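## Task

Same storeroom rules: each shelf spot's lot number is printed on the shelf edge beneath it, and numbers can repeat. Move one cardboard box from lot 451 and one from lot 434 onto the desk, with no part of either box sticking out over the desk's edge. Every other cardboard box stays on its original shelf. Skip a lot if no box of it exists. Toppling or finishing tilted fails the task.

## Robot and tools

ROBOT. A simulated Hello Robot Stretch 3 with a single arm: a two-wheeled differential base (0.33 m long, 0.34 m wide, rounded rear), a mast with a vertical lift, and a telescoping arm that reaches out to the robot's RIGHT side, ending in a wrist (yaw, pitch, roll) and a two-finger gripper. The base pivots about the point midway between the drive wheels, 0.05 m behind the front edge. It cannot drive sideways, so to shift the gripper forward or back you drive the base. With the arm retracted and wrist folded, turning sweeps a 0.28 m radius; an unfolded level wrist reaches past that.

FRAMES. Base frame: origin on the floor between the drive wheels, x forward, y left, z up, metres. hand_pose is reported in it, at the point where closed fingertips meet. Odometry frame is the base frame at scene start; base_odometry counts wheel rotation only (slip looks like travel), heading in rad, left positive, -3.142 to 3.142.

TOOLS.
move: one action per call. Either "base" and/or "joints" (optionally with "speeds", "pace", "contact_limits"), or {"servos": "reboot"} by itself. "base" holds exactly one key and is an offset from where the base last measured itself: {"translate_m": d} drives d metres straight (forward positive, -3 to 3), or {"rotate_rad": d} spins in place (left positive, -6.4 to 6.4). "joints" is one dictionary for the single arm, keyed by joint name, each value an absolute target: lift_m 0 to 1.1 m; arm_m 0 to 0.52 m extension; wrist_yaw_rad -1.345 to 4.42 (0 along the arm, positive swings toward the front); wrist_pitch_rad -1.57 to 0.451 (0 level, negative tips fingers down); wrist_roll_rad -2.911 to 2.918 (0 fingers side by side); gripper_m -0.089 to 0.179 (larger is wider; actual fingertip gap is 0.007 m smaller when nearly shut, 0.025 m smaller when wide); head_pan_rad -3.953 to 1.73 (0 forward, positive left, -1.57 looks along the arm); head_tilt_rad -1.53 to 0.419 (negative looks down). "pace" is "default" or "max"; "speeds" gives per-motion top speeds (m/s or rad/s) up to the max. Default/max: translate 0.12/0.30, rotate 0.76/1.90, lift 0.11/0.15, arm 0.14/0.40. The base is capped at 0.10 m/s and 0.63 rad/s unless lift_m < 0.30, arm_m < 0.03 and wrist_yaw_rad > 2.54. "contact_limits" stops a motion at a motor_effort percentage (1 to 100): arm_m a number (negative sense when retracting), lift_m an object with "down" and/or "up", translate_m or rotate_rad a number; put each only alongside its own command. Lift down below about 12 may halt during free motion. "cameras" picks head_camera, nav_camera, wrist_camera or all; "blocking" false returns in about 0.5 s while motion continues. Motions start together; a move times out after 14 s. Unknown keys make the call invalid; out-of-range values get it refused.
wait: seconds 0 to 10, returns early once earlier non-blocking moves rest.
stop: brakes all running motions.
zoom_image: camera plus region [x0, y0, x1, y1] in pixels, at most 504 by 504, from that camera's newest image.
finished_scene: scene = the current scene number; ends it for good, so call nothing after it in that reply.

RESULTS. "move" reads done or the worst status. base_status and joint_status per motion: done, moving, off_target (rested short, may still push), stopped, contact_stop (that joint goes slack), time_out, torque_fault (servo off until a reboot). An uncommanded stop or a refused call cancels the rest of that reply's move/wait/finished_scene calls. on_its_own lists what the robot did unasked; "held at" shows a target, not a reading. motor_effort is percent of max with peak in brackets; positive wheel effort pushes forward; wrist pitch tops near 45, roll near 72. turned_by_wheels vs turned_by_imu: trust the IMU if they differ by more than 0.15 rad. base_tilt in degrees (about 4 degrees of fixed bias). lidar_m: 12 distances at 30-degree sectors counter-clockwise from straight ahead (4th left, 7th behind, 10th right), at 0.17 m height, so it sees table legs only; "-" is nothing seen or too close. wrist_depth_mm and head_depth_mm: 7x7 median depth grids, top-left first. head_camera images arrive rotated (turn clockwise a quarter to right them); nav_camera rotated the other way. Camera calibration (K, distortion, T_world_to_cam in the base frame) is given and slightly imprecise.

ORDER AND CARE. Before folding the wrist over the base (yaw 3.0) or unfolding, put lift_m between 0.32 and 0.95, pitch -0.4, roll near 0; once folded, lift can drop to 0.25. With yaw under -0.4 keep pitch at -0.5 or lower. To grip, command gripper_m below the box width; to release, 0.05 above it or fully open; the reading doesn't confirm a hold, and the stall guard may loosen a heavy grip, so resend. Wrist and head never contact-stop and will fault if they push; the base only stops on contact if given a limit. Pushing with a gripper higher than about 0.45 m, or driving while holding something stuck, can tip the robot; on any lean, back the gripper off. Avoid dropping boxes, releasing moving ones, slamming, or striking shelves and the desk.

Each tool is called after "Request:" as name(argument=value, ...) on one line, values as JSON.

## Session

Request:
move(joints={"head_pan_rad": -0.1, "head_tilt_rad": -0.3}, pace="max", cameras=["nav_camera", "head_camera"])

Request:
move(joints={"head_pan_rad": 1.4, "head_tilt_rad": -0.3}, pace="max", cameras=["nav_camera", "head_camera"])

Request:
move(joints={"head_pan_rad": -1.6, "head_tilt_rad": -0.3}, pace="max", cameras=["nav_camera", "head_camera"])

Request:
move(joints={"head_pan_rad": -3.1, "head_tilt_rad": -0.3}, pace="max", cameras=["nav_camera", "head_camera"])

Scene clock: 0.70 s.
move: done
base_odometry: x=+0.000 y=+0.000 heading=+0.000
turned_by_wheels: +0.000
turned_by_imu: +0.000
base_tilt: forward=-0.2 right=-1.1
lidar_m: 0.72 0.72 0.85 1.53 2.66 1.26 1.01 1.11 1.82 1.63 1.39 0.83
head_depth_mm: 724 762 812 859 915 986 1058 / 693 730 770 815 869 935 998 / 667 701 737 781 830 879 945 / 642 672 706 745 790 838 895 / 618 649 681 717 753 806 852 / 597 624 653 686 724 762 807 / 578 601 629 661 695 729 773
base_status: not commanded
joint_positions: lift_m=+0.374 arm_m=+0.001 wrist_yaw_rad=+3.009 wrist_pitch_rad=-0.462 wrist_roll_rad=+0.000 gripper_m=+0.037 head_pan_rad=-0.099 head_tilt_rad=-0.301
joint_status: all done
measured_speeds: all 0
motor_effort: left_wheel=-0.5(0.7) right_wheel=+0.6(1.1) lift_m=+23.8(23.8) arm_m=-5.1(5.1) wrist_yaw_rad=-0.8(1.1) wrist_pitch_rad=+2.0(2.0) wrist_roll_rad=-0.1(0.2) gripper_m=+0.2(0.8) head_pan_rad=-3.1(4.2) head_tilt_rad=-2.9(8.1)
hand_pose: x=+0.0076 y=+0.0712 z=+0.3774 quat_wxyz=(+0.207, +0.697, +0.116, +0.676) (m; base frame)
wrist_depth_mm: - 138 - - - 864 - / - 150 - - - 971 - / - 167 925 - - 947 - / 822 768 203 823 800 801 771 / 693 676 211 668 653 668 674 / 605 596 126 571 129 580 578 / 528 530 289 353 503 514 509
pictures: head_camera (sideways), nav_camera (sideways)
camera_calibration:
head_camera: T_world_to_cam=[[-0.248859, -0.0217123, -0.968296, 1.27729], [0.139357, 0.988543, -0.0579819, 0.0742797], [0.958462, -0.149368, -0.242982, 0.266013], [0, 0, 0, 1]] pos_world=[0.0525509, -0.00596191, 1.30574]
nav_camera: T_world_to_cam=[[0.271235, -0.00985083, 0.962463, -1.2113], [-0.0847614, -0.996307, 0.0136897, 0.0328535], [0.958774, -0.0852928, -0.271068, 0.300149], [0, 0, 0, 1]] pos_world=[0.0435574, 0.0464004, 1.24674]

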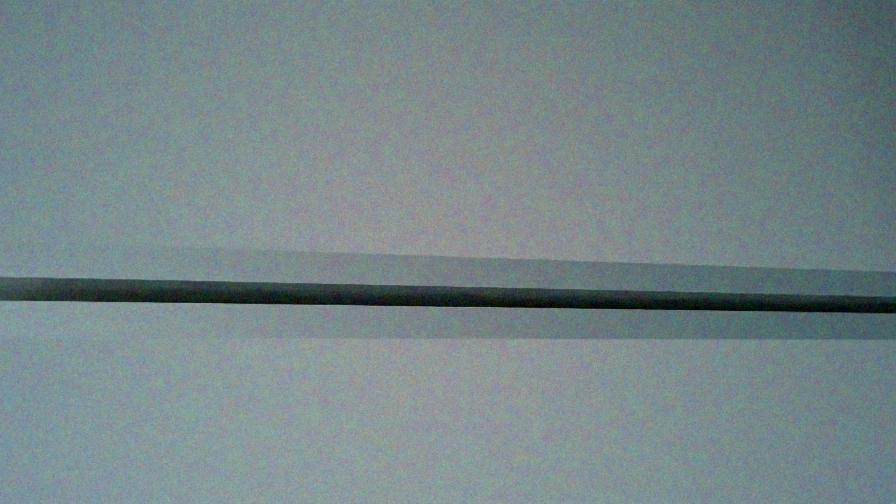

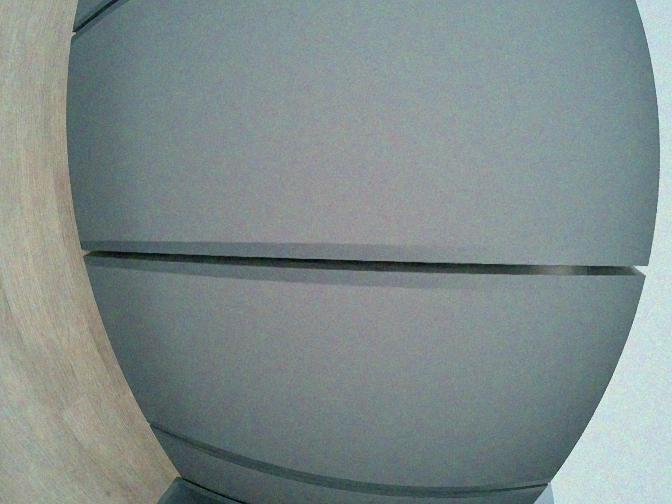

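Scene clock: 1.70 s.
move: done
base_odometry: x=+0.000 y=+0.000 heading=+0.000
turned_by_wheels: +0.000
turned_by_imu: +0.000
base_tilt: forward=-0.4 right=-1.2
lidar_m: 0.72 0.73 0.85 1.53 2.67 1.26 1.01 1.12 1.82 1.63 1.40 0.83
head_depth_mm: 958 971 989 1010 1024 1050 1079 / 1127 1142 1164 1196 1220 1237 1279 / 1356 1392 1414 1452 1501 1525 1492 / 2480 2580 2682 2811 2524 1879 1535 / 2376 2487 2625 2776 2790 1978 1526 / 2288 2374 2516 2659 2709 1987 1521 / 2219 2304 2411 2538 2583 1969 1516
base_status: not commanded
joint_positions: lift_m=+0.374 arm_m=+0.001 wrist_yaw_rad=+3.009 wrist_pitch_rad=-0.462 wrist_roll_rad=+0.000 gripper_m=+0.037 head_pan_rad=+1.438 head_tilt_rad=-0.301
joint_status: all done
measured_speeds: all 0
motor_effort: left_wheel=+0.2(0.7) right_wheel=+0.5(1.2) lift_m=+23.2(23.9) arm_m=-6.0(6.2) wrist_yaw_rad=+0.3(2.1) wrist_pitch_rad=+2.0(2.1) wrist_roll_rad=+0.0(0.3) gripper_m=+0.3(0.8) head_pan_rad=-2.8(4.9) head_tilt_rad=-2.6(6.2)
hand_pose: x=+0.0076 y=+0.0712 z=+0.3774 quat_wxyz=(+0.207, +0.697, +0.116, +0.676) (m; base frame)
wrist_depth_mm: - 138 - - - 859 - / - 150 - - - 974 - / - 167 923 - - 949 - / 832 769 202 814 805 802 764 / 704 672 212 661 652 681 656 / 602 597 126 574 129 584 575 / 528 535 289 355 500 508 506
pictures: head_camera (sideways), nav_camera (sideways)
camera_calibration:
head_camera: T_world_to_cam=[[0.0132392, -0.249452, -0.968297, 1.2757], [-0.983236, 0.172876, -0.0579796, 0.0811127], [0.181858, 0.952831, -0.242981, 0.270716], [0, 0, 0, 1]] pos_world=[0.0136317, 0.0462578, 1.30574]
nav_camera: T_world_to_cam=[[0.0190727, 0.270738, 0.962464, -1.20975], [0.992856, -0.118533, 0.0136681, 0.0263154], [0.117784, 0.955328, -0.271065, 0.305325], [0, 0, 0, 1]] pos_world=[-0.0390168, 0.0389592, 1.24674]

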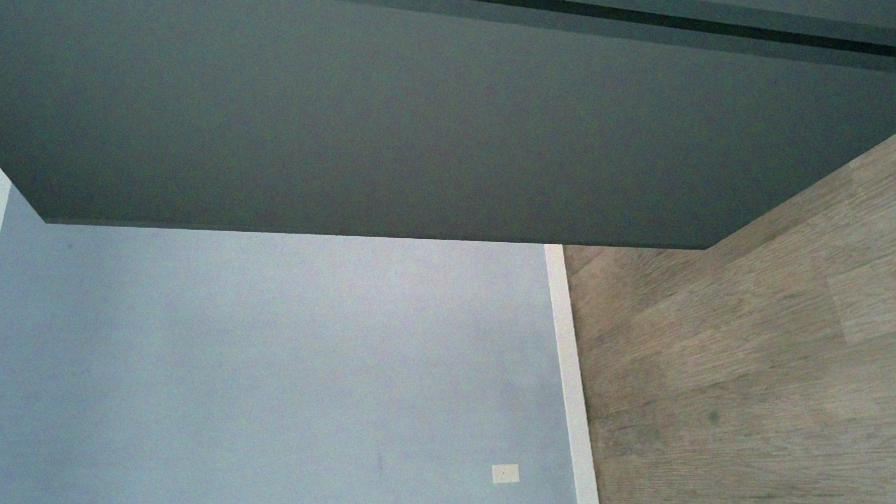

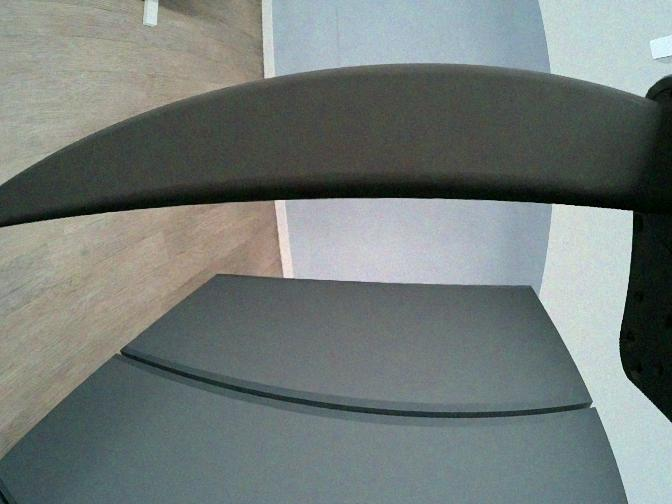

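Scene clock: 4.27 s.
move: done
base_odometry: x=+0.000 y=+0.000 heading=+0.000
turned_by_wheels: +0.000
turned_by_imu: +0.000
base_tilt: forward=-0.4 right=-1.2
lidar_m: 0.72 0.73 0.85 1.53 2.66 1.26 1.01 1.11 1.82 1.63 1.39 0.83
head_depth_mm: 1854 1796 1870 2305 2419 2045 1580 / 1938 2008 2139 2071 2101 2006 1549 / 1851 1992 2131 2240 2304 1979 1552 / 1710 1963 2049 2155 2121 1907 1538 / 1573 1844 1963 1940 1904 1827 1521 / 1504 1683 1885 1977 1941 1811 1521 / 1634 1764 1876 1954 1925 1864 1526
base_status: not commanded
joint_positions: lift_m=+0.374 arm_m=+0.001 wrist_yaw_rad=+3.009 wrist_pitch_rad=-0.462 wrist_roll_rad=+0.000 gripper_m=+0.037 head_pan_rad=-1.608 head_tilt_rad=-0.301
joint_status: all done
measured_speeds: translate_m=+0.000 rotate_rad=+0.000 lift_m=+0.000 arm_m=+0.000 wrist_yaw_rad=+0.000 wrist_pitch_rad=+0.000 wrist_roll_rad=+0.000 head_pan_rad=+0.024 head_tilt_rad=+0.000
motor_effort: left_wheel=-0.3(1.0) right_wheel=+0.2(1.1) lift_m=+23.2(24.1) arm_m=-10.0(10.1) wrist_yaw_rad=+0.7(1.5) wrist_pitch_rad=+2.0(2.0) wrist_roll_rad=+0.0(0.3) gripper_m=+0.8(0.9) head_pan_rad=+3.1(5.2) head_tilt_rad=-1.5(6.4)
hand_pose: x=+0.0076 y=+0.0712 z=+0.3774 quat_wxyz=(+0.207, +0.697, +0.116, +0.676) (m; base frame)
wrist_depth_mm: - 139 - - - 861 - / - 151 - - - 968 - / - 167 940 - - 953 - / 843 766 203 813 809 798 763 / 699 670 212 668 662 674 664 / 605 595 126 577 129 581 578 / 532 531 290 357 505 513 511
pictures: head_camera (sideways), nav_camera (sideways)
camera_calibration:
head_camera: T_world_to_cam=[[-0.0370076, 0.247053, -0.968295, 1.276], [0.995248, -0.0782207, -0.0579951, 0.0690219], [-0.0900686, -0.96584, -0.242984, 0.272415], [0, 0, 0, 1]] pos_world=[0.00306388, -0.0467323, 1.30574]
nav_camera: T_world_to_cam=[[0.00685536, -0.27132, 0.962465, -1.20969], [-0.999637, 0.0232083, 0.0136626, 0.0384896], [-0.0260441, -0.962209, -0.271062, 0.306156], [0, 0, 0, 1]] pos_world=[0.054742, -0.0345195, 1.24674]

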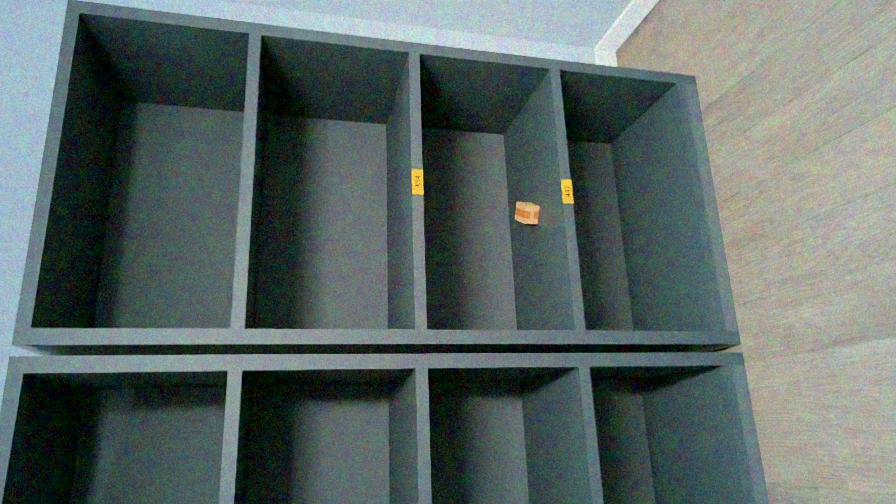

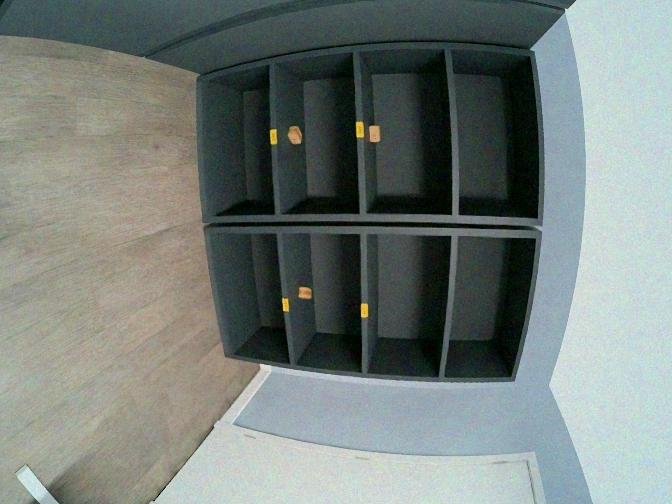

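Scene clock: 5.27 s.
move: done
base_odometry: x=+0.000 y=+0.000 heading=+0.000
turned_by_wheels: +0.000
turned_by_imu: +0.000
base_tilt: forward=-0.2 right=-1.2
lidar_m: 0.73 0.73 0.85 1.53 2.66 1.26 1.01 1.11 1.81 1.63 1.39 0.83
head_depth_mm: 1517 1595 1676 1770 1357 1799 1568 / 1464 1539 1636 1728 1338 1059 1500 / 1431 1507 1572 1671 1326 1050 1487 / 1393 1461 1535 1610 1319 996 1535 / 1365 1416 1487 1580 1309 950 1533 / 1324 1394 1452 1520 1293 937 1474 / 1291 1351 1417 1483 1368 893 1519
base_status: not commanded
joint_positions: lift_m=+0.374 arm_m=+0.001 wrist_yaw_rad=+3.009 wrist_pitch_rad=-0.462 wrist_roll_rad=+0.000 gripper_m=+0.037 head_pan_rad=-3.140 head_tilt_rad=-0.301
joint_status: all done
measured_speeds: translate_m=+0.000 rotate_rad=+0.000 lift_m=+0.000 arm_m=+0.000 wrist_yaw_rad=+0.000 wrist_pitch_rad=+0.000 wrist_roll_rad=+0.000 head_pan_rad=+0.024 head_tilt_rad=+0.000
motor_effort: left_wheel=+0.0(0.7) right_wheel=+0.9(1.1) lift_m=+23.9(23.9) arm_m=-11.4(11.5) wrist_yaw_rad=-0.1(1.6) wrist_pitch_rad=+1.8(2.1) wrist_roll_rad=+0.1(0.3) gripper_m=+0.5(1.1) head_pan_rad=+3.5(4.5) head_tilt_rad=-0.3(3.8)
hand_pose: x=+0.0076 y=+0.0712 z=+0.3774 quat_wxyz=(+0.207, +0.697, +0.116, +0.676) (m; base frame)
wrist_depth_mm: - 139 - - - 854 - / - 151 - - - 983 - / - 167 925 - - 932 - / 833 774 204 812 810 806 769 / 700 670 212 661 649 666 665 / 605 595 126 569 129 576 574 / 527 533 288 355 501 507 507
pictures: head_camera (sideways), nav_camera (sideways)
camera_calibration:
head_camera: T_world_to_cam=[[0.245398, 0.046753, -0.968294, 1.27428], [-0.0387156, -0.997567, -0.0579782, 0.075381], [-0.968649, 0.0517158, -0.24299, 0.277778], [0, 0, 0, 1]] pos_world=[-0.0407163, 0.0012558, 1.30574]
nav_camera: T_world_to_cam=[[-0.270839, -0.0176228, 0.962463, -1.20798], [-0.0164169, 0.999772, 0.0136862, 0.0324584], [-0.962485, -0.0120939, -0.271067, 0.311925], [0, 0, 0, 1]] pos_world=[-0.0264125, -0.0499666, 1.24674]

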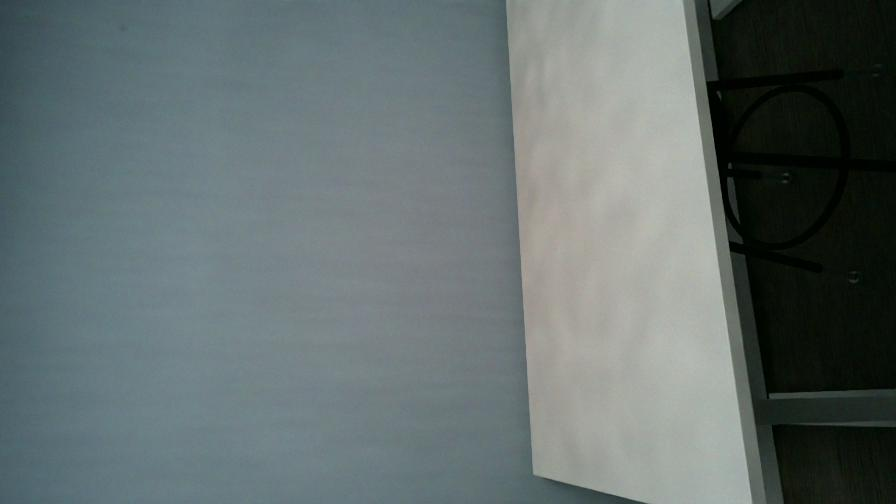

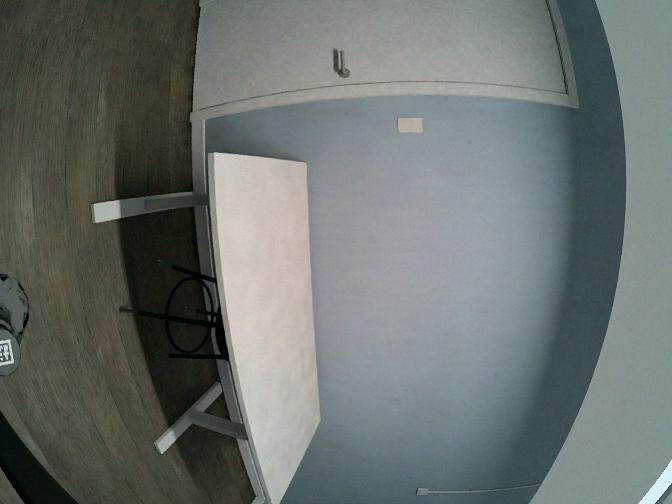

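Request:
move(joints={"head_pan_rad": -1.42, "head_tilt_rad": -0.25}, pace="max", cameras=["head_camera"])

Request:
zoom_image(camera="head_camera", region=[390, 100, 590, 260])

Request:
zoom_image(camera="head_camera", region=[400, 380, 640, 504])

Scene clock: 78.43 s.
move: done
base_odometry: x=+0.000 y=+0.000 heading=+0.000
turned_by_wheels: +0.000
turned_by_imu: +0.000
base_tilt: forward=-0.3 right=-1.2
lidar_m: 0.72 0.73 0.85 1.53 2.66 1.25 1.01 1.11 1.81 1.63 1.39 0.83
head_depth_mm: 1877 1965 2031 2119 2143 2072 1646 / 1863 1945 2022 2067 2118 2052 1637 / 1844 1910 1989 2054 2108 2040 1628 / 1705 1868 1825 1768 1732 1851 1632 / 1741 1879 1948 2010 2056 2016 1611 / 1747 1855 1932 1983 2038 2002 1609 / 1637 1848 1910 1945 2007 1980 1608
base_status: not commanded
joint_positions: lift_m=+0.374 arm_m=+0.001 wrist_yaw_rad=+3.009 wrist_pitch_rad=-0.462 wrist_roll_rad=+0.000 gripper_m=+0.037 head_pan_rad=-1.412 head_tilt_rad=-0.250
joint_status: all done
measured_speeds: translate_m=+0.000 rotate_rad=+0.000 lift_m=+0.000 arm_m=+0.000 wrist_yaw_rad=+0.000 wrist_pitch_rad=+0.000 wrist_roll_rad=+0.000 head_pan_rad=-0.024 head_tilt_rad=+0.000
motor_effort: left_wheel=-0.5(0.7) right_wheel=+0.4(1.4) lift_m=+23.8(24.7) arm_m=-12.7(13.4) wrist_yaw_rad=-0.8(1.6) wrist_pitch_rad=+1.9(2.0) wrist_roll_rad=-0.1(0.4) gripper_m=+0.5(0.9) head_pan_rad=-2.9(4.7) head_tilt_rad=+5.3(8.4)
hand_pose: x=+0.0076 y=+0.0712 z=+0.3774 quat_wxyz=(+0.207, +0.697, +0.116, +0.676) (m; base frame)
wrist_depth_mm: - 139 - - - 856 - / - 150 - - - 968 - / - 167 920 - - 933 - / 833 765 203 811 798 804 767 / 708 676 211 662 647 678 669 / 596 598 126 573 128 579 572 / 527 534 289 355 504 508 508
pictures: head_camera (sideways)
camera_calibration:
head_camera: T_world_to_cam=[[-0.0767801, 0.186519, -0.979447, 1.29081], [0.991813, 0.114824, -0.0558833, 0.0663259], [0.10204, -0.975718, -0.193808, 0.207206], [0, 0, 0, 1]] pos_world=[0.0121825, -0.0462018, 1.30815]

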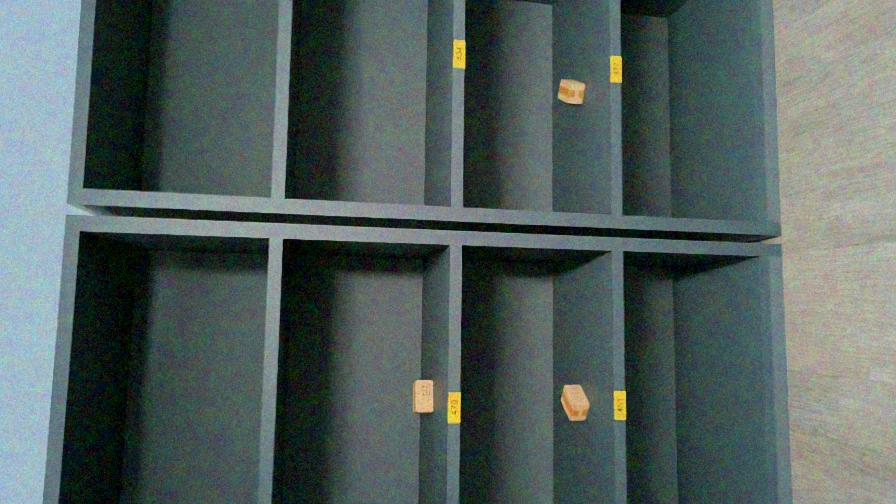

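Scaled by 2.520 from the camera's 896x504 image, which has a finer 1280x720 frame.

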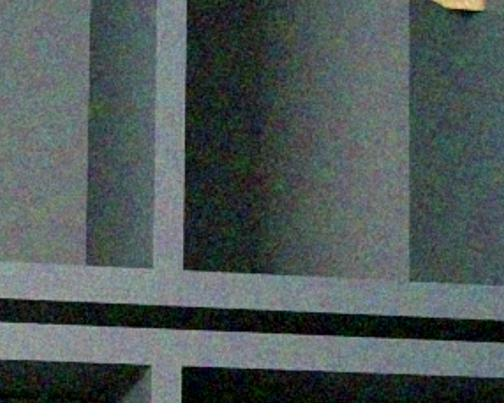

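Scaled by 2.100 from the camera's 896x504 image, which has a finer 1280x720 frame.

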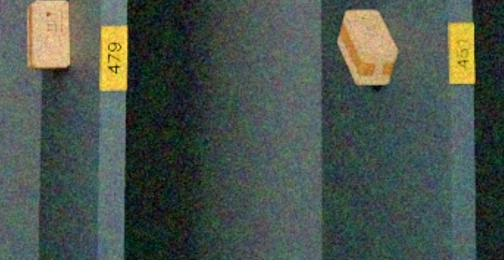

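Request:
zoom_image(camera="head_camera", region=[605, 380, 635, 430])

Request:
zoom_image(camera="head_camera", region=[440, 25, 480, 85])

Request:
zoom_image(camera="head_camera", region=[600, 45, 630, 95])

Request:
zoom_image(camera="head_camera", region=[440, 380, 470, 430])

Scaled by 10.080 from the camera's 896x504 image, which has a finer 1280x720 frame.

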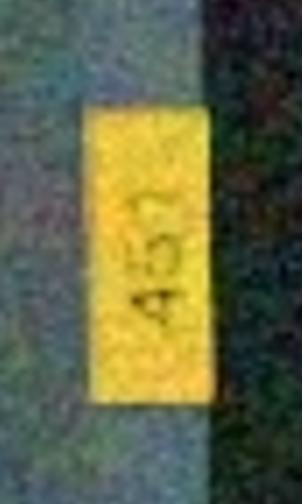

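Scaled by 8.400 from the camera's 896x504 image, which has a finer 1280x720 frame.

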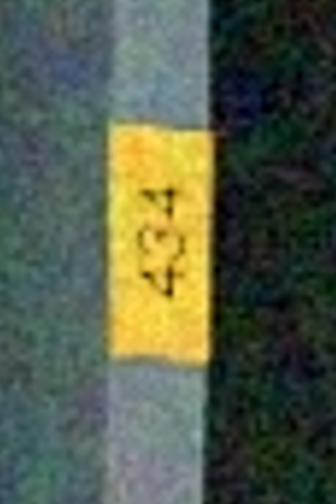

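Scaled by 10.080 from the camera's 896x504 image, which has a finer 1280x720 frame.

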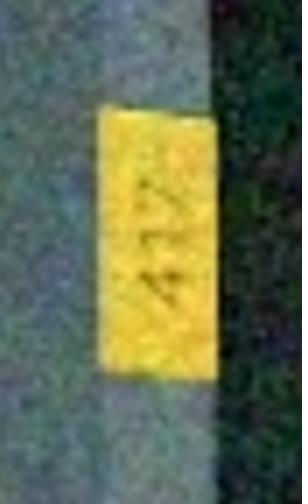

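Scaled by 10.080 from the camera's 896x504 image, which has a finer 1280x720 frame.

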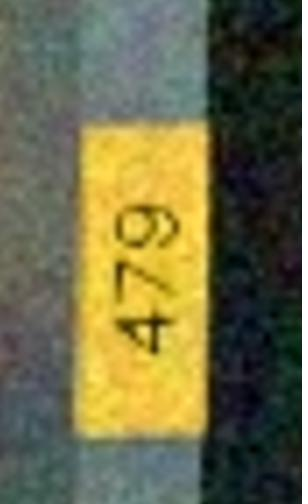

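Request:
move(base={"rotate_rad": -1.124}, joints={"lift_m": 0.28}, pace="max")

Request:
move(base={"translate_m": 1.089}, joints={"head_pan_rad": -1.57, "head_tilt_rad": -0.5}, pace="max")

Request:
move(base={"rotate_rad": 1.339}, joints={"lift_m": 0.68}, pace="max", cameras=["head_camera", "nav_camera"])

Scene clock: 124.40 s.
move: done
base_odometry: x=+0.000 y=+0.000 heading=-1.124
turned_by_wheels: -1.124
turned_by_imu: -1.102
base_tilt: forward=-0.3 right=-1.2
lidar_m: 1.55 0.86 0.73 0.72 0.82 1.37 2.65 1.64 1.01 1.11 1.75 1.63
head_depth_mm: 1322 1362 1398 1448 1477 1001 1155 / 1369 1413 1452 1510 1549 992 1530 / 1408 1462 1507 1564 1634 1697 1634 / 1461 1507 1561 1621 1686 1745 1619 / 1511 1575 1636 1689 1770 1837 1614 / 1581 1639 1709 1772 1849 1917 1611 / 1647 1713 1778 1868 1948 1996 1596
base_status: done
joint_positions: lift_m=+0.280 arm_m=+0.001 wrist_yaw_rad=+3.009 wrist_pitch_rad=-0.463 wrist_roll_rad=+0.000 gripper_m=+0.037 head_pan_rad=-1.420 head_tilt_rad=-0.250
joint_status: all done
measured_speeds: all 0
motor_effort: left_wheel=+5.2(15.1) right_wheel=-8.0(14.8) lift_m=+30.5(31.1) arm_m=-12.0(13.5) wrist_yaw_rad=-1.3(1.6) wrist_pitch_rad=+2.1(2.2) wrist_roll_rad=+0.0(0.5) gripper_m=+0.4(1.0) head_pan_rad=-2.8(3.5) head_tilt_rad=+4.8(6.2)
hand_pose: x=+0.0076 y=+0.0711 z=+0.2828 quat_wxyz=(+0.208, +0.697, +0.117, +0.676) (m; base frame)
wrist_depth_mm: - 138 - - - - - / - 151 161 - - - - / 834 167 210 785 771 781 751 / 679 625 204 662 650 648 643 / 564 566 212 536 529 546 544 / 491 297 126 286 128 469 467 / 262 268 247 260 399 416 412
pictures: none

Scene clock: 129.40 s.
move: done
base_odometry: x=+0.471 y=-0.982 heading=-1.124
turned_by_wheels: +0.000
turned_by_imu: +0.000
base_tilt: forward=-0.3 right=-1.1
lidar_m: 0.89 0.57 0.48 0.48 0.55 0.91 3.69 1.69 1.79 1.47 0.70 0.79
head_depth_mm: 1425 1532 1651 1801 1948 1631 1329 / 1475 1575 1696 1842 1975 1621 1317 / 1491 1594 1748 1898 2000 1607 1309 / 1530 1653 1785 1965 2067 1599 1309 / 1572 1696 1852 2026 2059 1593 1302 / 1212 1313 1393 1533 1697 1538 1290 / 1188 1332 1318 1561 1256 1469 1252
base_status: done
joint_positions: lift_m=+0.280 arm_m=+0.001 wrist_yaw_rad=+3.009 wrist_pitch_rad=-0.463 wrist_roll_rad=+0.000 gripper_m=+0.037 head_pan_rad=-1.570 head_tilt_rad=-0.500
joint_status: all done
measured_speeds: all 0
motor_effort: left_wheel=+5.1(16.3) right_wheel=-0.4(10.3) lift_m=+25.8(31.3) arm_m=-9.5(12.8) wrist_yaw_rad=-1.2(2.1) wrist_pitch_rad=+2.0(2.3) wrist_roll_rad=-0.1(0.3) gripper_m=+0.8(1.0) head_pan_rad=+3.7(4.8) head_tilt_rad=-4.7(7.4)
hand_pose: x=+0.0076 y=+0.0711 z=+0.2827 quat_wxyz=(+0.208, +0.697, +0.117, +0.676) (m; base frame)
wrist_depth_mm: - 138 - - - 460 453 / - 150 161 - - 508 - / - 167 175 - 573 - - / 679 624 197 638 625 602 - / 566 566 212 539 529 552 541 / 490 297 126 285 129 472 472 / 262 267 248 257 399 414 415
pictures: none

Scene clock: 132.87 s.
move: done
base_odometry: x=+0.471 y=-0.982 heading=+0.215
turned_by_wheels: +1.339
turned_by_imu: +1.318
base_tilt: forward=-0.1 right=-1.1
lidar_m: 0.48 0.50 0.67 1.77 2.18 1.70 1.79 1.46 0.70 1.02 0.69 0.50
head_depth_mm: 833 905 986 737 1064 953 941 / 837 906 975 730 1170 957 1151 / 838 901 971 722 1162 953 1145 / 831 900 967 713 1161 947 1136 / 828 897 965 705 1149 932 1130 / 826 891 959 699 1153 939 1130 / 826 894 958 690 1140 930 1129
base_status: done
joint_positions: lift_m=+0.680 arm_m=+0.001 wrist_yaw_rad=+3.009 wrist_pitch_rad=-0.463 wrist_roll_rad=+0.000 gripper_m=+0.037 head_pan_rad=-1.570 head_tilt_rad=-0.501
joint_status: all done
measured_speeds: all 0
motor_effort: left_wheel=-6.3(14.2) right_wheel=+7.3(13.2) lift_m=+27.6(34.4) arm_m=-12.3(13.5) wrist_yaw_rad=-0.7(1.7) wrist_pitch_rad=+2.2(2.3) wrist_roll_rad=+0.1(0.3) gripper_m=+0.2(1.0) head_pan_rad=+2.9(4.0) head_tilt_rad=-2.3(5.1)
hand_pose: x=+0.0076 y=+0.0710 z=+0.6826 quat_wxyz=(+0.208, +0.697, +0.117, +0.676) (m; base frame)
wrist_depth_mm: - 138 - - - - - / - 150 - - - - - / - 167 - - - - - / - - 203 - - - - / - - 212 - - - - / 949 958 126 916 129 895 - / 838 835 286 816 801 833 -
pictures: head_camera (sideways), nav_camera (sideways)
camera_calibration:
head_camera: T_world_to_cam=[[-0.0466421, 0.432721, -0.900321, 1.18733], [0.997509, -0.0275691, -0.0649275, 0.0780383], [-0.0529165, -0.901106, -0.430357, 0.51601], [0, 0, 0, 1]] pos_world=[0.00484111, -0.0466508, 1.29611]
nav_camera: T_world_to_cam=[[0.0174427, -0.456495, 0.889555, -1.11463], [-0.999787, -0.0177469, 0.0104969, 0.0426473], [0.010995, -0.889549, -0.456708, 0.547557], [0, 0, 0, 1]] pos_world=[0.05606, -0.0209886, 1.24115]

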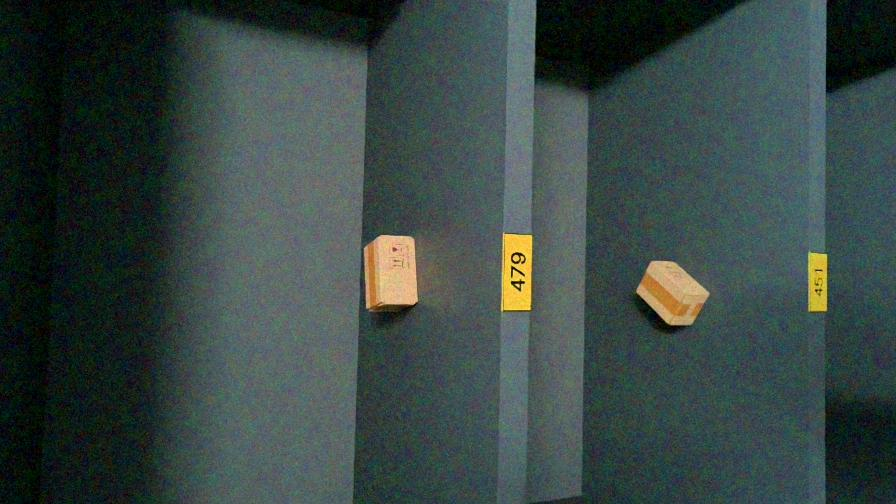

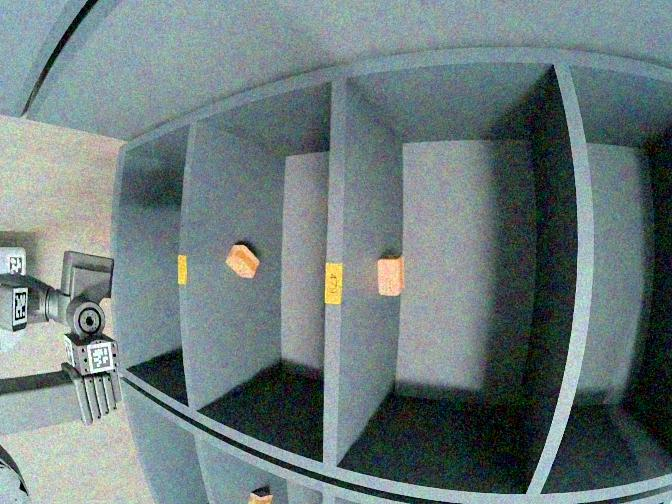

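Request:
zoom_image(camera="head_camera", region=[795, 245, 840, 320])

Request:
move(joints={"wrist_yaw_rad": 0.0, "wrist_pitch_rad": -0.4}, pace="max")

Request:
move(joints={"gripper_m": 0.179, "arm_m": 0.08}, cameras=["wrist_camera"])

Scaled by 6.720 from the camera's 896x504 image, which has a finer 1280x720 frame.

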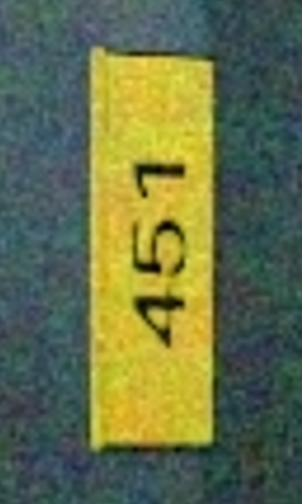

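Scene clock: 140.67 s.
move: done
base_odometry: x=+0.471 y=-0.982 heading=+0.215
turned_by_wheels: +0.000
turned_by_imu: +0.000
base_tilt: forward=-0.3 right=-1.2
lidar_m: 0.48 0.50 0.67 1.77 1.89 1.70 1.78 1.47 0.70 1.01 0.70 0.50
head_depth_mm: 836 904 981 740 1061 951 945 / 837 905 977 729 1161 962 1155 / 834 898 973 723 1157 954 1140 / 833 898 963 715 1158 946 1139 / 827 895 962 706 1155 932 1134 / 827 895 955 698 1153 938 1127 / 825 890 959 692 1145 929 1132
base_status: not commanded
joint_positions: lift_m=+0.680 arm_m=+0.001 wrist_yaw_rad=+0.003 wrist_pitch_rad=-0.420 wrist_roll_rad=+0.000 gripper_m=+0.037 head_pan_rad=-1.570 head_tilt_rad=-0.501
joint_status: all done
measured_speeds: all 0
motor_effort: left_wheel=-6.5(6.9) right_wheel=+7.7(8.4) lift_m=+30.0(30.0) arm_m=-10.3(11.2) wrist_yaw_rad=-2.7(8.0) wrist_pitch_rad=+3.4(5.7) wrist_roll_rad=-0.2(0.3) gripper_m=+0.5(1.1) head_pan_rad=+3.0(3.4) head_tilt_rad=-0.9(2.7)
hand_pose: x=-0.0208 y=-0.3696 z=+0.6921 quat_wxyz=(+0.692, +0.149, -0.691, -0.147) (m; base frame)
wrist_depth_mm: - 713 - - - 692 - / - - - - - 745 - / - - - 560 - - - / - - - - - - - / - - - 152 155 - - / - - 126 - 126 - - / - - 108 - - 733 557
pictures: none

Scene clock: 142.63 s.
move: done
base_odometry: x=+0.471 y=-0.982 heading=+0.215
turned_by_wheels: +0.000
turned_by_imu: +0.000
base_tilt: forward=-0.3 right=-1.2
lidar_m: 0.48 0.50 0.67 1.77 2.18 1.70 1.78 1.47 0.71 1.01 0.70 0.50
head_depth_mm: 832 909 981 738 1060 957 941 / 834 903 975 730 1163 961 1149 / 830 905 968 720 1156 953 845 / 829 895 966 714 1159 944 806 / 829 898 966 707 1152 935 835 / 828 898 962 698 1143 936 1131 / 825 892 957 691 1140 930 1127
base_status: not commanded
joint_positions: lift_m=+0.680 arm_m=+0.080 wrist_yaw_rad=+0.003 wrist_pitch_rad=-0.420 wrist_roll_rad=+0.000 gripper_m=+0.179 head_pan_rad=-1.570 head_tilt_rad=-0.501
joint_status: all done
measured_speeds: all 0
motor_effort: left_wheel=-6.4(6.8) right_wheel=+8.3(8.7) lift_m=+28.4(31.7) arm_m=+13.6(15.1) wrist_yaw_rad=-2.9(4.2) wrist_pitch_rad=+3.3(3.4) wrist_roll_rad=-0.1(0.3) gripper_m=+0.8(83.8) head_pan_rad=+2.0(3.2) head_tilt_rad=-0.4(1.7)
hand_pose: x=-0.0208 y=-0.4491 z=+0.6922 quat_wxyz=(+0.692, +0.149, -0.691, -0.147) (m; base frame)
wrist_depth_mm: - - - - - - - / - 686 - - - 671 - / - - - 495 - - - / - - - - - - - / - 142 - - - - - / - 125 - - - - - / - - - - - - 105
pictures: wrist_camera
camera_calibration:
wrist_camera: T_world_to_cam=[[-0.998883, -0.0397452, -0.0255556, -0.0143541], [-0.00239941, 0.5828, -0.812612, 0.856714], [0.0471912, -0.811643, -0.582244, 0.205684], [0, 0, 0, 1]] pos_world=[-0.0219889, -0.332921, 0.815568]

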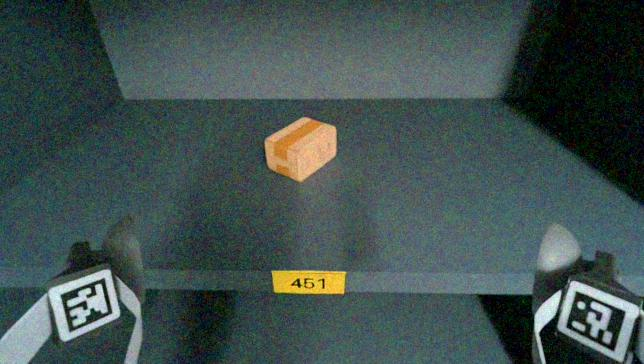

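Request:
zoom_image(camera="wrist_camera", region=[240, 100, 360, 200])

Scaled by 4.200.

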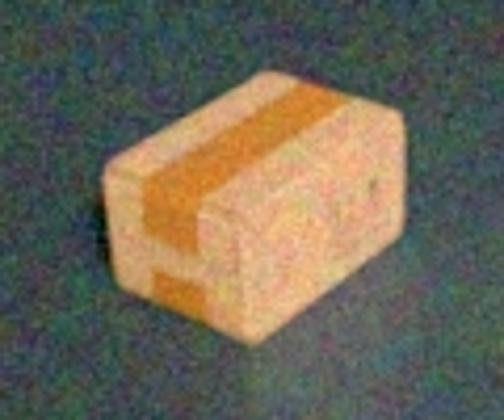

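Request:
move(base={"translate_m": 0.184}, joints={"wrist_pitch_rad": -0.52, "wrist_yaw_rad": -0.63, "lift_m": 0.67})

Request:
move(joints={"arm_m": 0.455}, cameras=["wrist_camera", "head_camera"])

Scene clock: 212.63 s.
move: done
base_odometry: x=+0.651 y=-0.943 heading=+0.215
turned_by_wheels: +0.000
turned_by_imu: -0.001
base_tilt: forward=-0.3 right=-1.2
lidar_m: 0.30 0.31 0.42 1.09 2.87 1.85 1.96 0.82 0.84 0.97 0.43 0.32
head_depth_mm: 832 901 983 738 1167 968 1154 / 834 904 972 730 1161 959 1147 / 831 900 965 721 1153 937 841 / 827 895 968 714 1152 950 840 / 824 891 962 705 1149 942 1137 / 823 894 950 698 1088 936 1050 / 702 719 731 656 752 774 828
base_status: done
joint_positions: lift_m=+0.670 arm_m=+0.080 wrist_yaw_rad=-0.627 wrist_pitch_rad=-0.531 wrist_roll_rad=+0.000 gripper_m=+0.179 head_pan_rad=-1.570 head_tilt_rad=-0.501
joint_status: all done
measured_speeds: all 0
motor_effort: left_wheel=+5.2(9.3) right_wheel=+6.3(11.2) lift_m=+25.2(26.6) arm_m=+12.6(13.5) wrist_yaw_rad=-2.7(6.9) wrist_pitch_rad=+1.6(4.1) wrist_roll_rad=+0.0(0.3) gripper_m=+0.6(1.1) head_pan_rad=+1.8(2.7) head_tilt_rad=+1.9(2.3)
hand_pose: x=-0.1440 y=-0.3940 z=+0.6582 quat_wxyz=(+0.592, -0.034, -0.706, -0.387) (m; base frame)
wrist_depth_mm: - - - - - - - / - 476 - - - 565 - / - 436 - - - - - / - - - - - - - / - 146 - - 898 934 972 / 123 139 - - 850 876 854 / - - - 756 785 767 105
pictures: none

Scene clock: 216.60 s.
move: done
base_odometry: x=+0.651 y=-0.943 heading=+0.215
turned_by_wheels: +0.000
turned_by_imu: +0.000
base_tilt: forward=-0.4 right=-1.3
lidar_m: 0.30 0.31 0.42 1.09 2.86 1.85 1.96 0.82 0.84 0.97 0.43 0.32
head_depth_mm: 834 903 985 737 1168 964 1157 / 832 900 973 732 1159 903 430 / 830 896 968 724 676 671 1144 / 828 896 964 714 683 887 1138 / 829 892 962 707 1148 937 1139 / 822 892 947 697 1096 934 1041 / 705 720 731 654 755 773 827
base_status: not commanded
joint_positions: lift_m=+0.670 arm_m=+0.455 wrist_yaw_rad=-0.627 wrist_pitch_rad=-0.531 wrist_roll_rad=+0.000 gripper_m=+0.179 head_pan_rad=-1.570 head_tilt_rad=-0.501
joint_status: all done
measured_speeds: all 0
motor_effort: left_wheel=+5.5(5.6) right_wheel=+5.0(6.6) lift_m=+27.9(28.3) arm_m=+12.9(14.7) wrist_yaw_rad=-2.3(4.3) wrist_pitch_rad=+1.6(1.7) wrist_roll_rad=+0.0(0.3) gripper_m=+0.9(1.0) head_pan_rad=+1.7(2.4) head_tilt_rad=+3.9(4.0)
hand_pose: x=-0.1440 y=-0.7689 z=+0.6581 quat_wxyz=(+0.592, -0.034, -0.706, -0.387) (m; base frame)
wrist_depth_mm: 259 285 323 - - 525 - / 277 309 - - - - - / 296 323 - - - - - / 316 367 - - - - - / 329 146 326 322 318 316 323 / 123 278 290 239 287 285 284 / 249 255 258 206 253 250 105
pictures: head_camera (sideways), wrist_camera
camera_calibration:
head_camera: T_world_to_cam=[[-0.0466421, 0.432721, -0.900321, 1.18733], [0.997509, -0.0275691, -0.0649275, 0.0780383], [-0.0529165, -0.901106, -0.430357, 0.51601], [0, 0, 0, 1]] pos_world=[0.00484111, -0.0466508, 1.29611]
wrist_camera: T_world_to_cam=[[-0.828659, 0.558981, -0.0294052, 0.336467], [0.392129, 0.542218, -0.743124, 0.995045], [-0.399448, -0.627327, -0.668507, 0.0662813], [0, 0, 0, 1]] pos_world=[-0.0848939, -0.68603, 0.793646]

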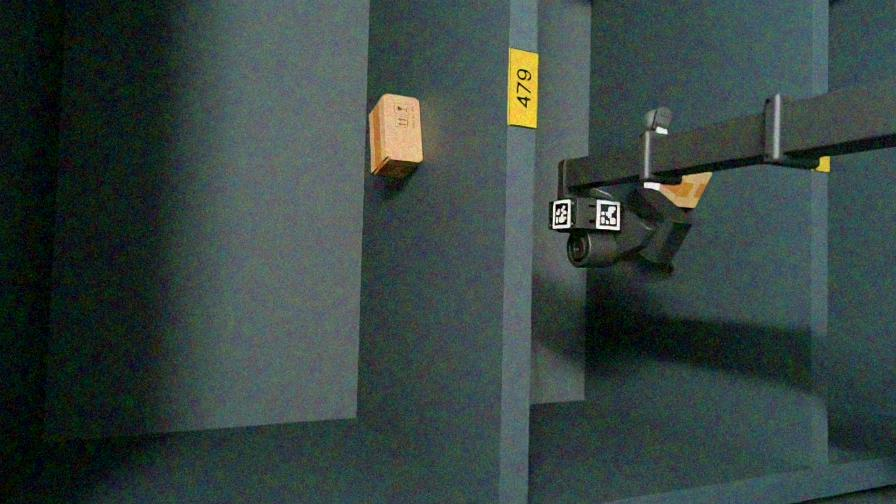

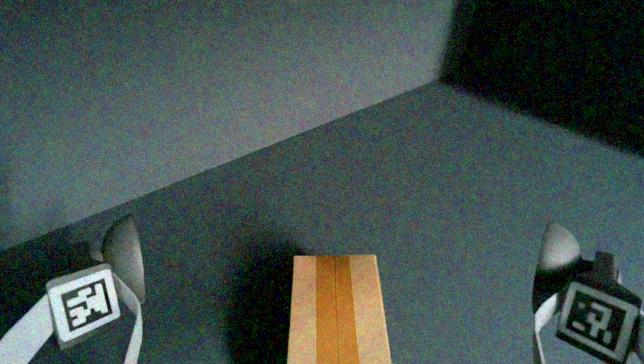

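Request:
move(joints={"lift_m": 0.578}, contact_limits={"lift_m": {"down": 15}}, cameras=["wrist_camera"])

Request:
move(joints={"gripper_m": 0.03}, cameras=["wrist_camera"])

Scene clock: 233.50 s.
move: done
base_odometry: x=+0.651 y=-0.943 heading=+0.215
turned_by_wheels: +0.000
turned_by_imu: +0.000
base_tilt: forward=-0.4 right=-1.1
lidar_m: 0.30 0.31 0.42 1.09 2.87 1.85 1.96 0.82 0.84 0.97 0.43 0.32
head_depth_mm: 828 902 980 740 1163 972 1158 / 833 901 969 733 1156 960 848 / 830 900 966 725 1151 700 800 / 829 893 962 713 1151 716 1144 / 829 892 965 708 1143 944 1132 / 823 889 946 698 1090 936 1045 / 702 721 735 655 756 773 825
base_status: not commanded
joint_positions: lift_m=+0.578 arm_m=+0.455 wrist_yaw_rad=-0.627 wrist_pitch_rad=-0.531 wrist_roll_rad=+0.000 gripper_m=+0.179 head_pan_rad=-1.570 head_tilt_rad=-0.500
joint_status: all done
measured_speeds: all 0
motor_effort: left_wheel=+4.9(5.6) right_wheel=+6.2(7.0) lift_m=+23.5(28.6) arm_m=+12.7(13.6) wrist_yaw_rad=-3.3(4.1) wrist_pitch_rad=+1.6(1.7) wrist_roll_rad=+0.2(0.3) gripper_m=+0.7(1.0) head_pan_rad=+1.5(2.0) head_tilt_rad=+3.4(5.2)
contact_limits: lift_m down 15 (down: maximum 72; up: maximum 65)
hand_pose: x=-0.1440 y=-0.7689 z=+0.5661 quat_wxyz=(+0.592, -0.034, -0.706, -0.387) (m; base frame)
wrist_depth_mm: 258 285 323 - - - - / 280 309 337 - - - 327 / 292 302 300 298 293 288 288 / 252 251 250 172 237 244 242 / 217 209 213 152 204 215 208 / 122 144 187 133 132 184 182 / 161 164 163 145 157 163 105
pictures: wrist_camera
camera_calibration:
wrist_camera: T_world_to_cam=[[-0.828623, 0.559036, -0.0293867, 0.333787], [0.392236, 0.542329, -0.742988, 0.926593], [-0.399419, -0.627183, -0.66866, 0.00492071], [0, 0, 0, 1]] pos_world=[-0.084894, -0.686031, 0.701546]

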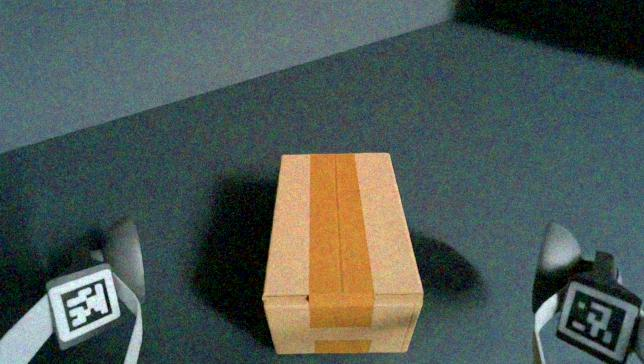

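Scene clock: 235.53 s.
move: done
base_odometry: x=+0.651 y=-0.943 heading=+0.215
turned_by_wheels: +0.000
turned_by_imu: +0.000
base_tilt: forward=-0.1 right=-1.2
lidar_m: 0.30 0.31 0.42 1.09 2.87 1.85 1.96 0.82 0.84 0.97 0.43 0.32
head_depth_mm: 833 903 985 739 1169 967 1152 / 834 901 975 731 1163 961 848 / 832 897 966 722 1161 702 800 / 828 895 965 715 1154 714 1138 / 827 894 962 708 1154 941 1133 / 825 894 946 700 1095 934 1051 / 699 722 731 655 753 772 825
base_status: not commanded
joint_positions: lift_m=+0.578 arm_m=+0.455 wrist_yaw_rad=-0.628 wrist_pitch_rad=-0.527 wrist_roll_rad=+0.000 gripper_m=+0.031 head_pan_rad=-1.570 head_tilt_rad=-0.500
joint_status: all done
measured_speeds: all 0
motor_effort: left_wheel=+5.6(5.6) right_wheel=+5.1(6.6) lift_m=+23.2(24.2) arm_m=+13.0(13.6) wrist_yaw_rad=-1.9(4.4) wrist_pitch_rad=+1.0(1.8) wrist_roll_rad=+0.2(0.3) gripper_m=-13.1(83.5) head_pan_rad=+0.0(2.1) head_tilt_rad=+3.7(4.8)
contact_limits: lift_m down 15 (down: maximum 72; up: maximum 65)
hand_pose: x=-0.1445 y=-0.7692 z=+0.5669 quat_wxyz=(+0.593, -0.035, -0.706, -0.387) (m; base frame)
wrist_depth_mm: 257 285 323 - - - - / 277 308 342 - - - - / 291 305 301 300 296 295 291 / 256 255 253 174 240 246 244 / 219 217 160 154 154 212 210 / 191 190 129 134 129 184 184 / 169 161 164 152 159 161 164
pictures: wrist_camera
camera_calibration:
wrist_camera: T_world_to_cam=[[-0.828147, 0.559745, -0.0292955, 0.334182], [0.391059, 0.539552, -0.745625, 0.926845], [-0.401553, -0.628944, -0.665721, 0.00176472], [0, 0, 0, 1]] pos_world=[-0.0849907, -0.686027, 0.702044]

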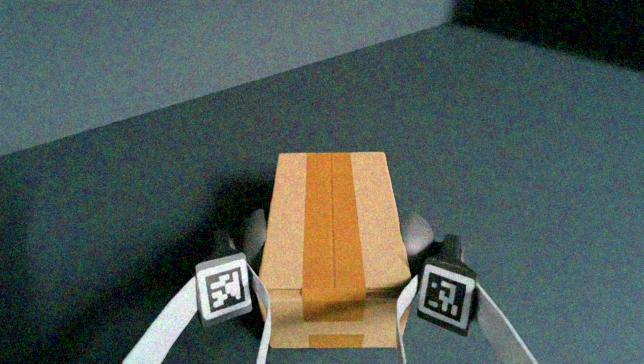

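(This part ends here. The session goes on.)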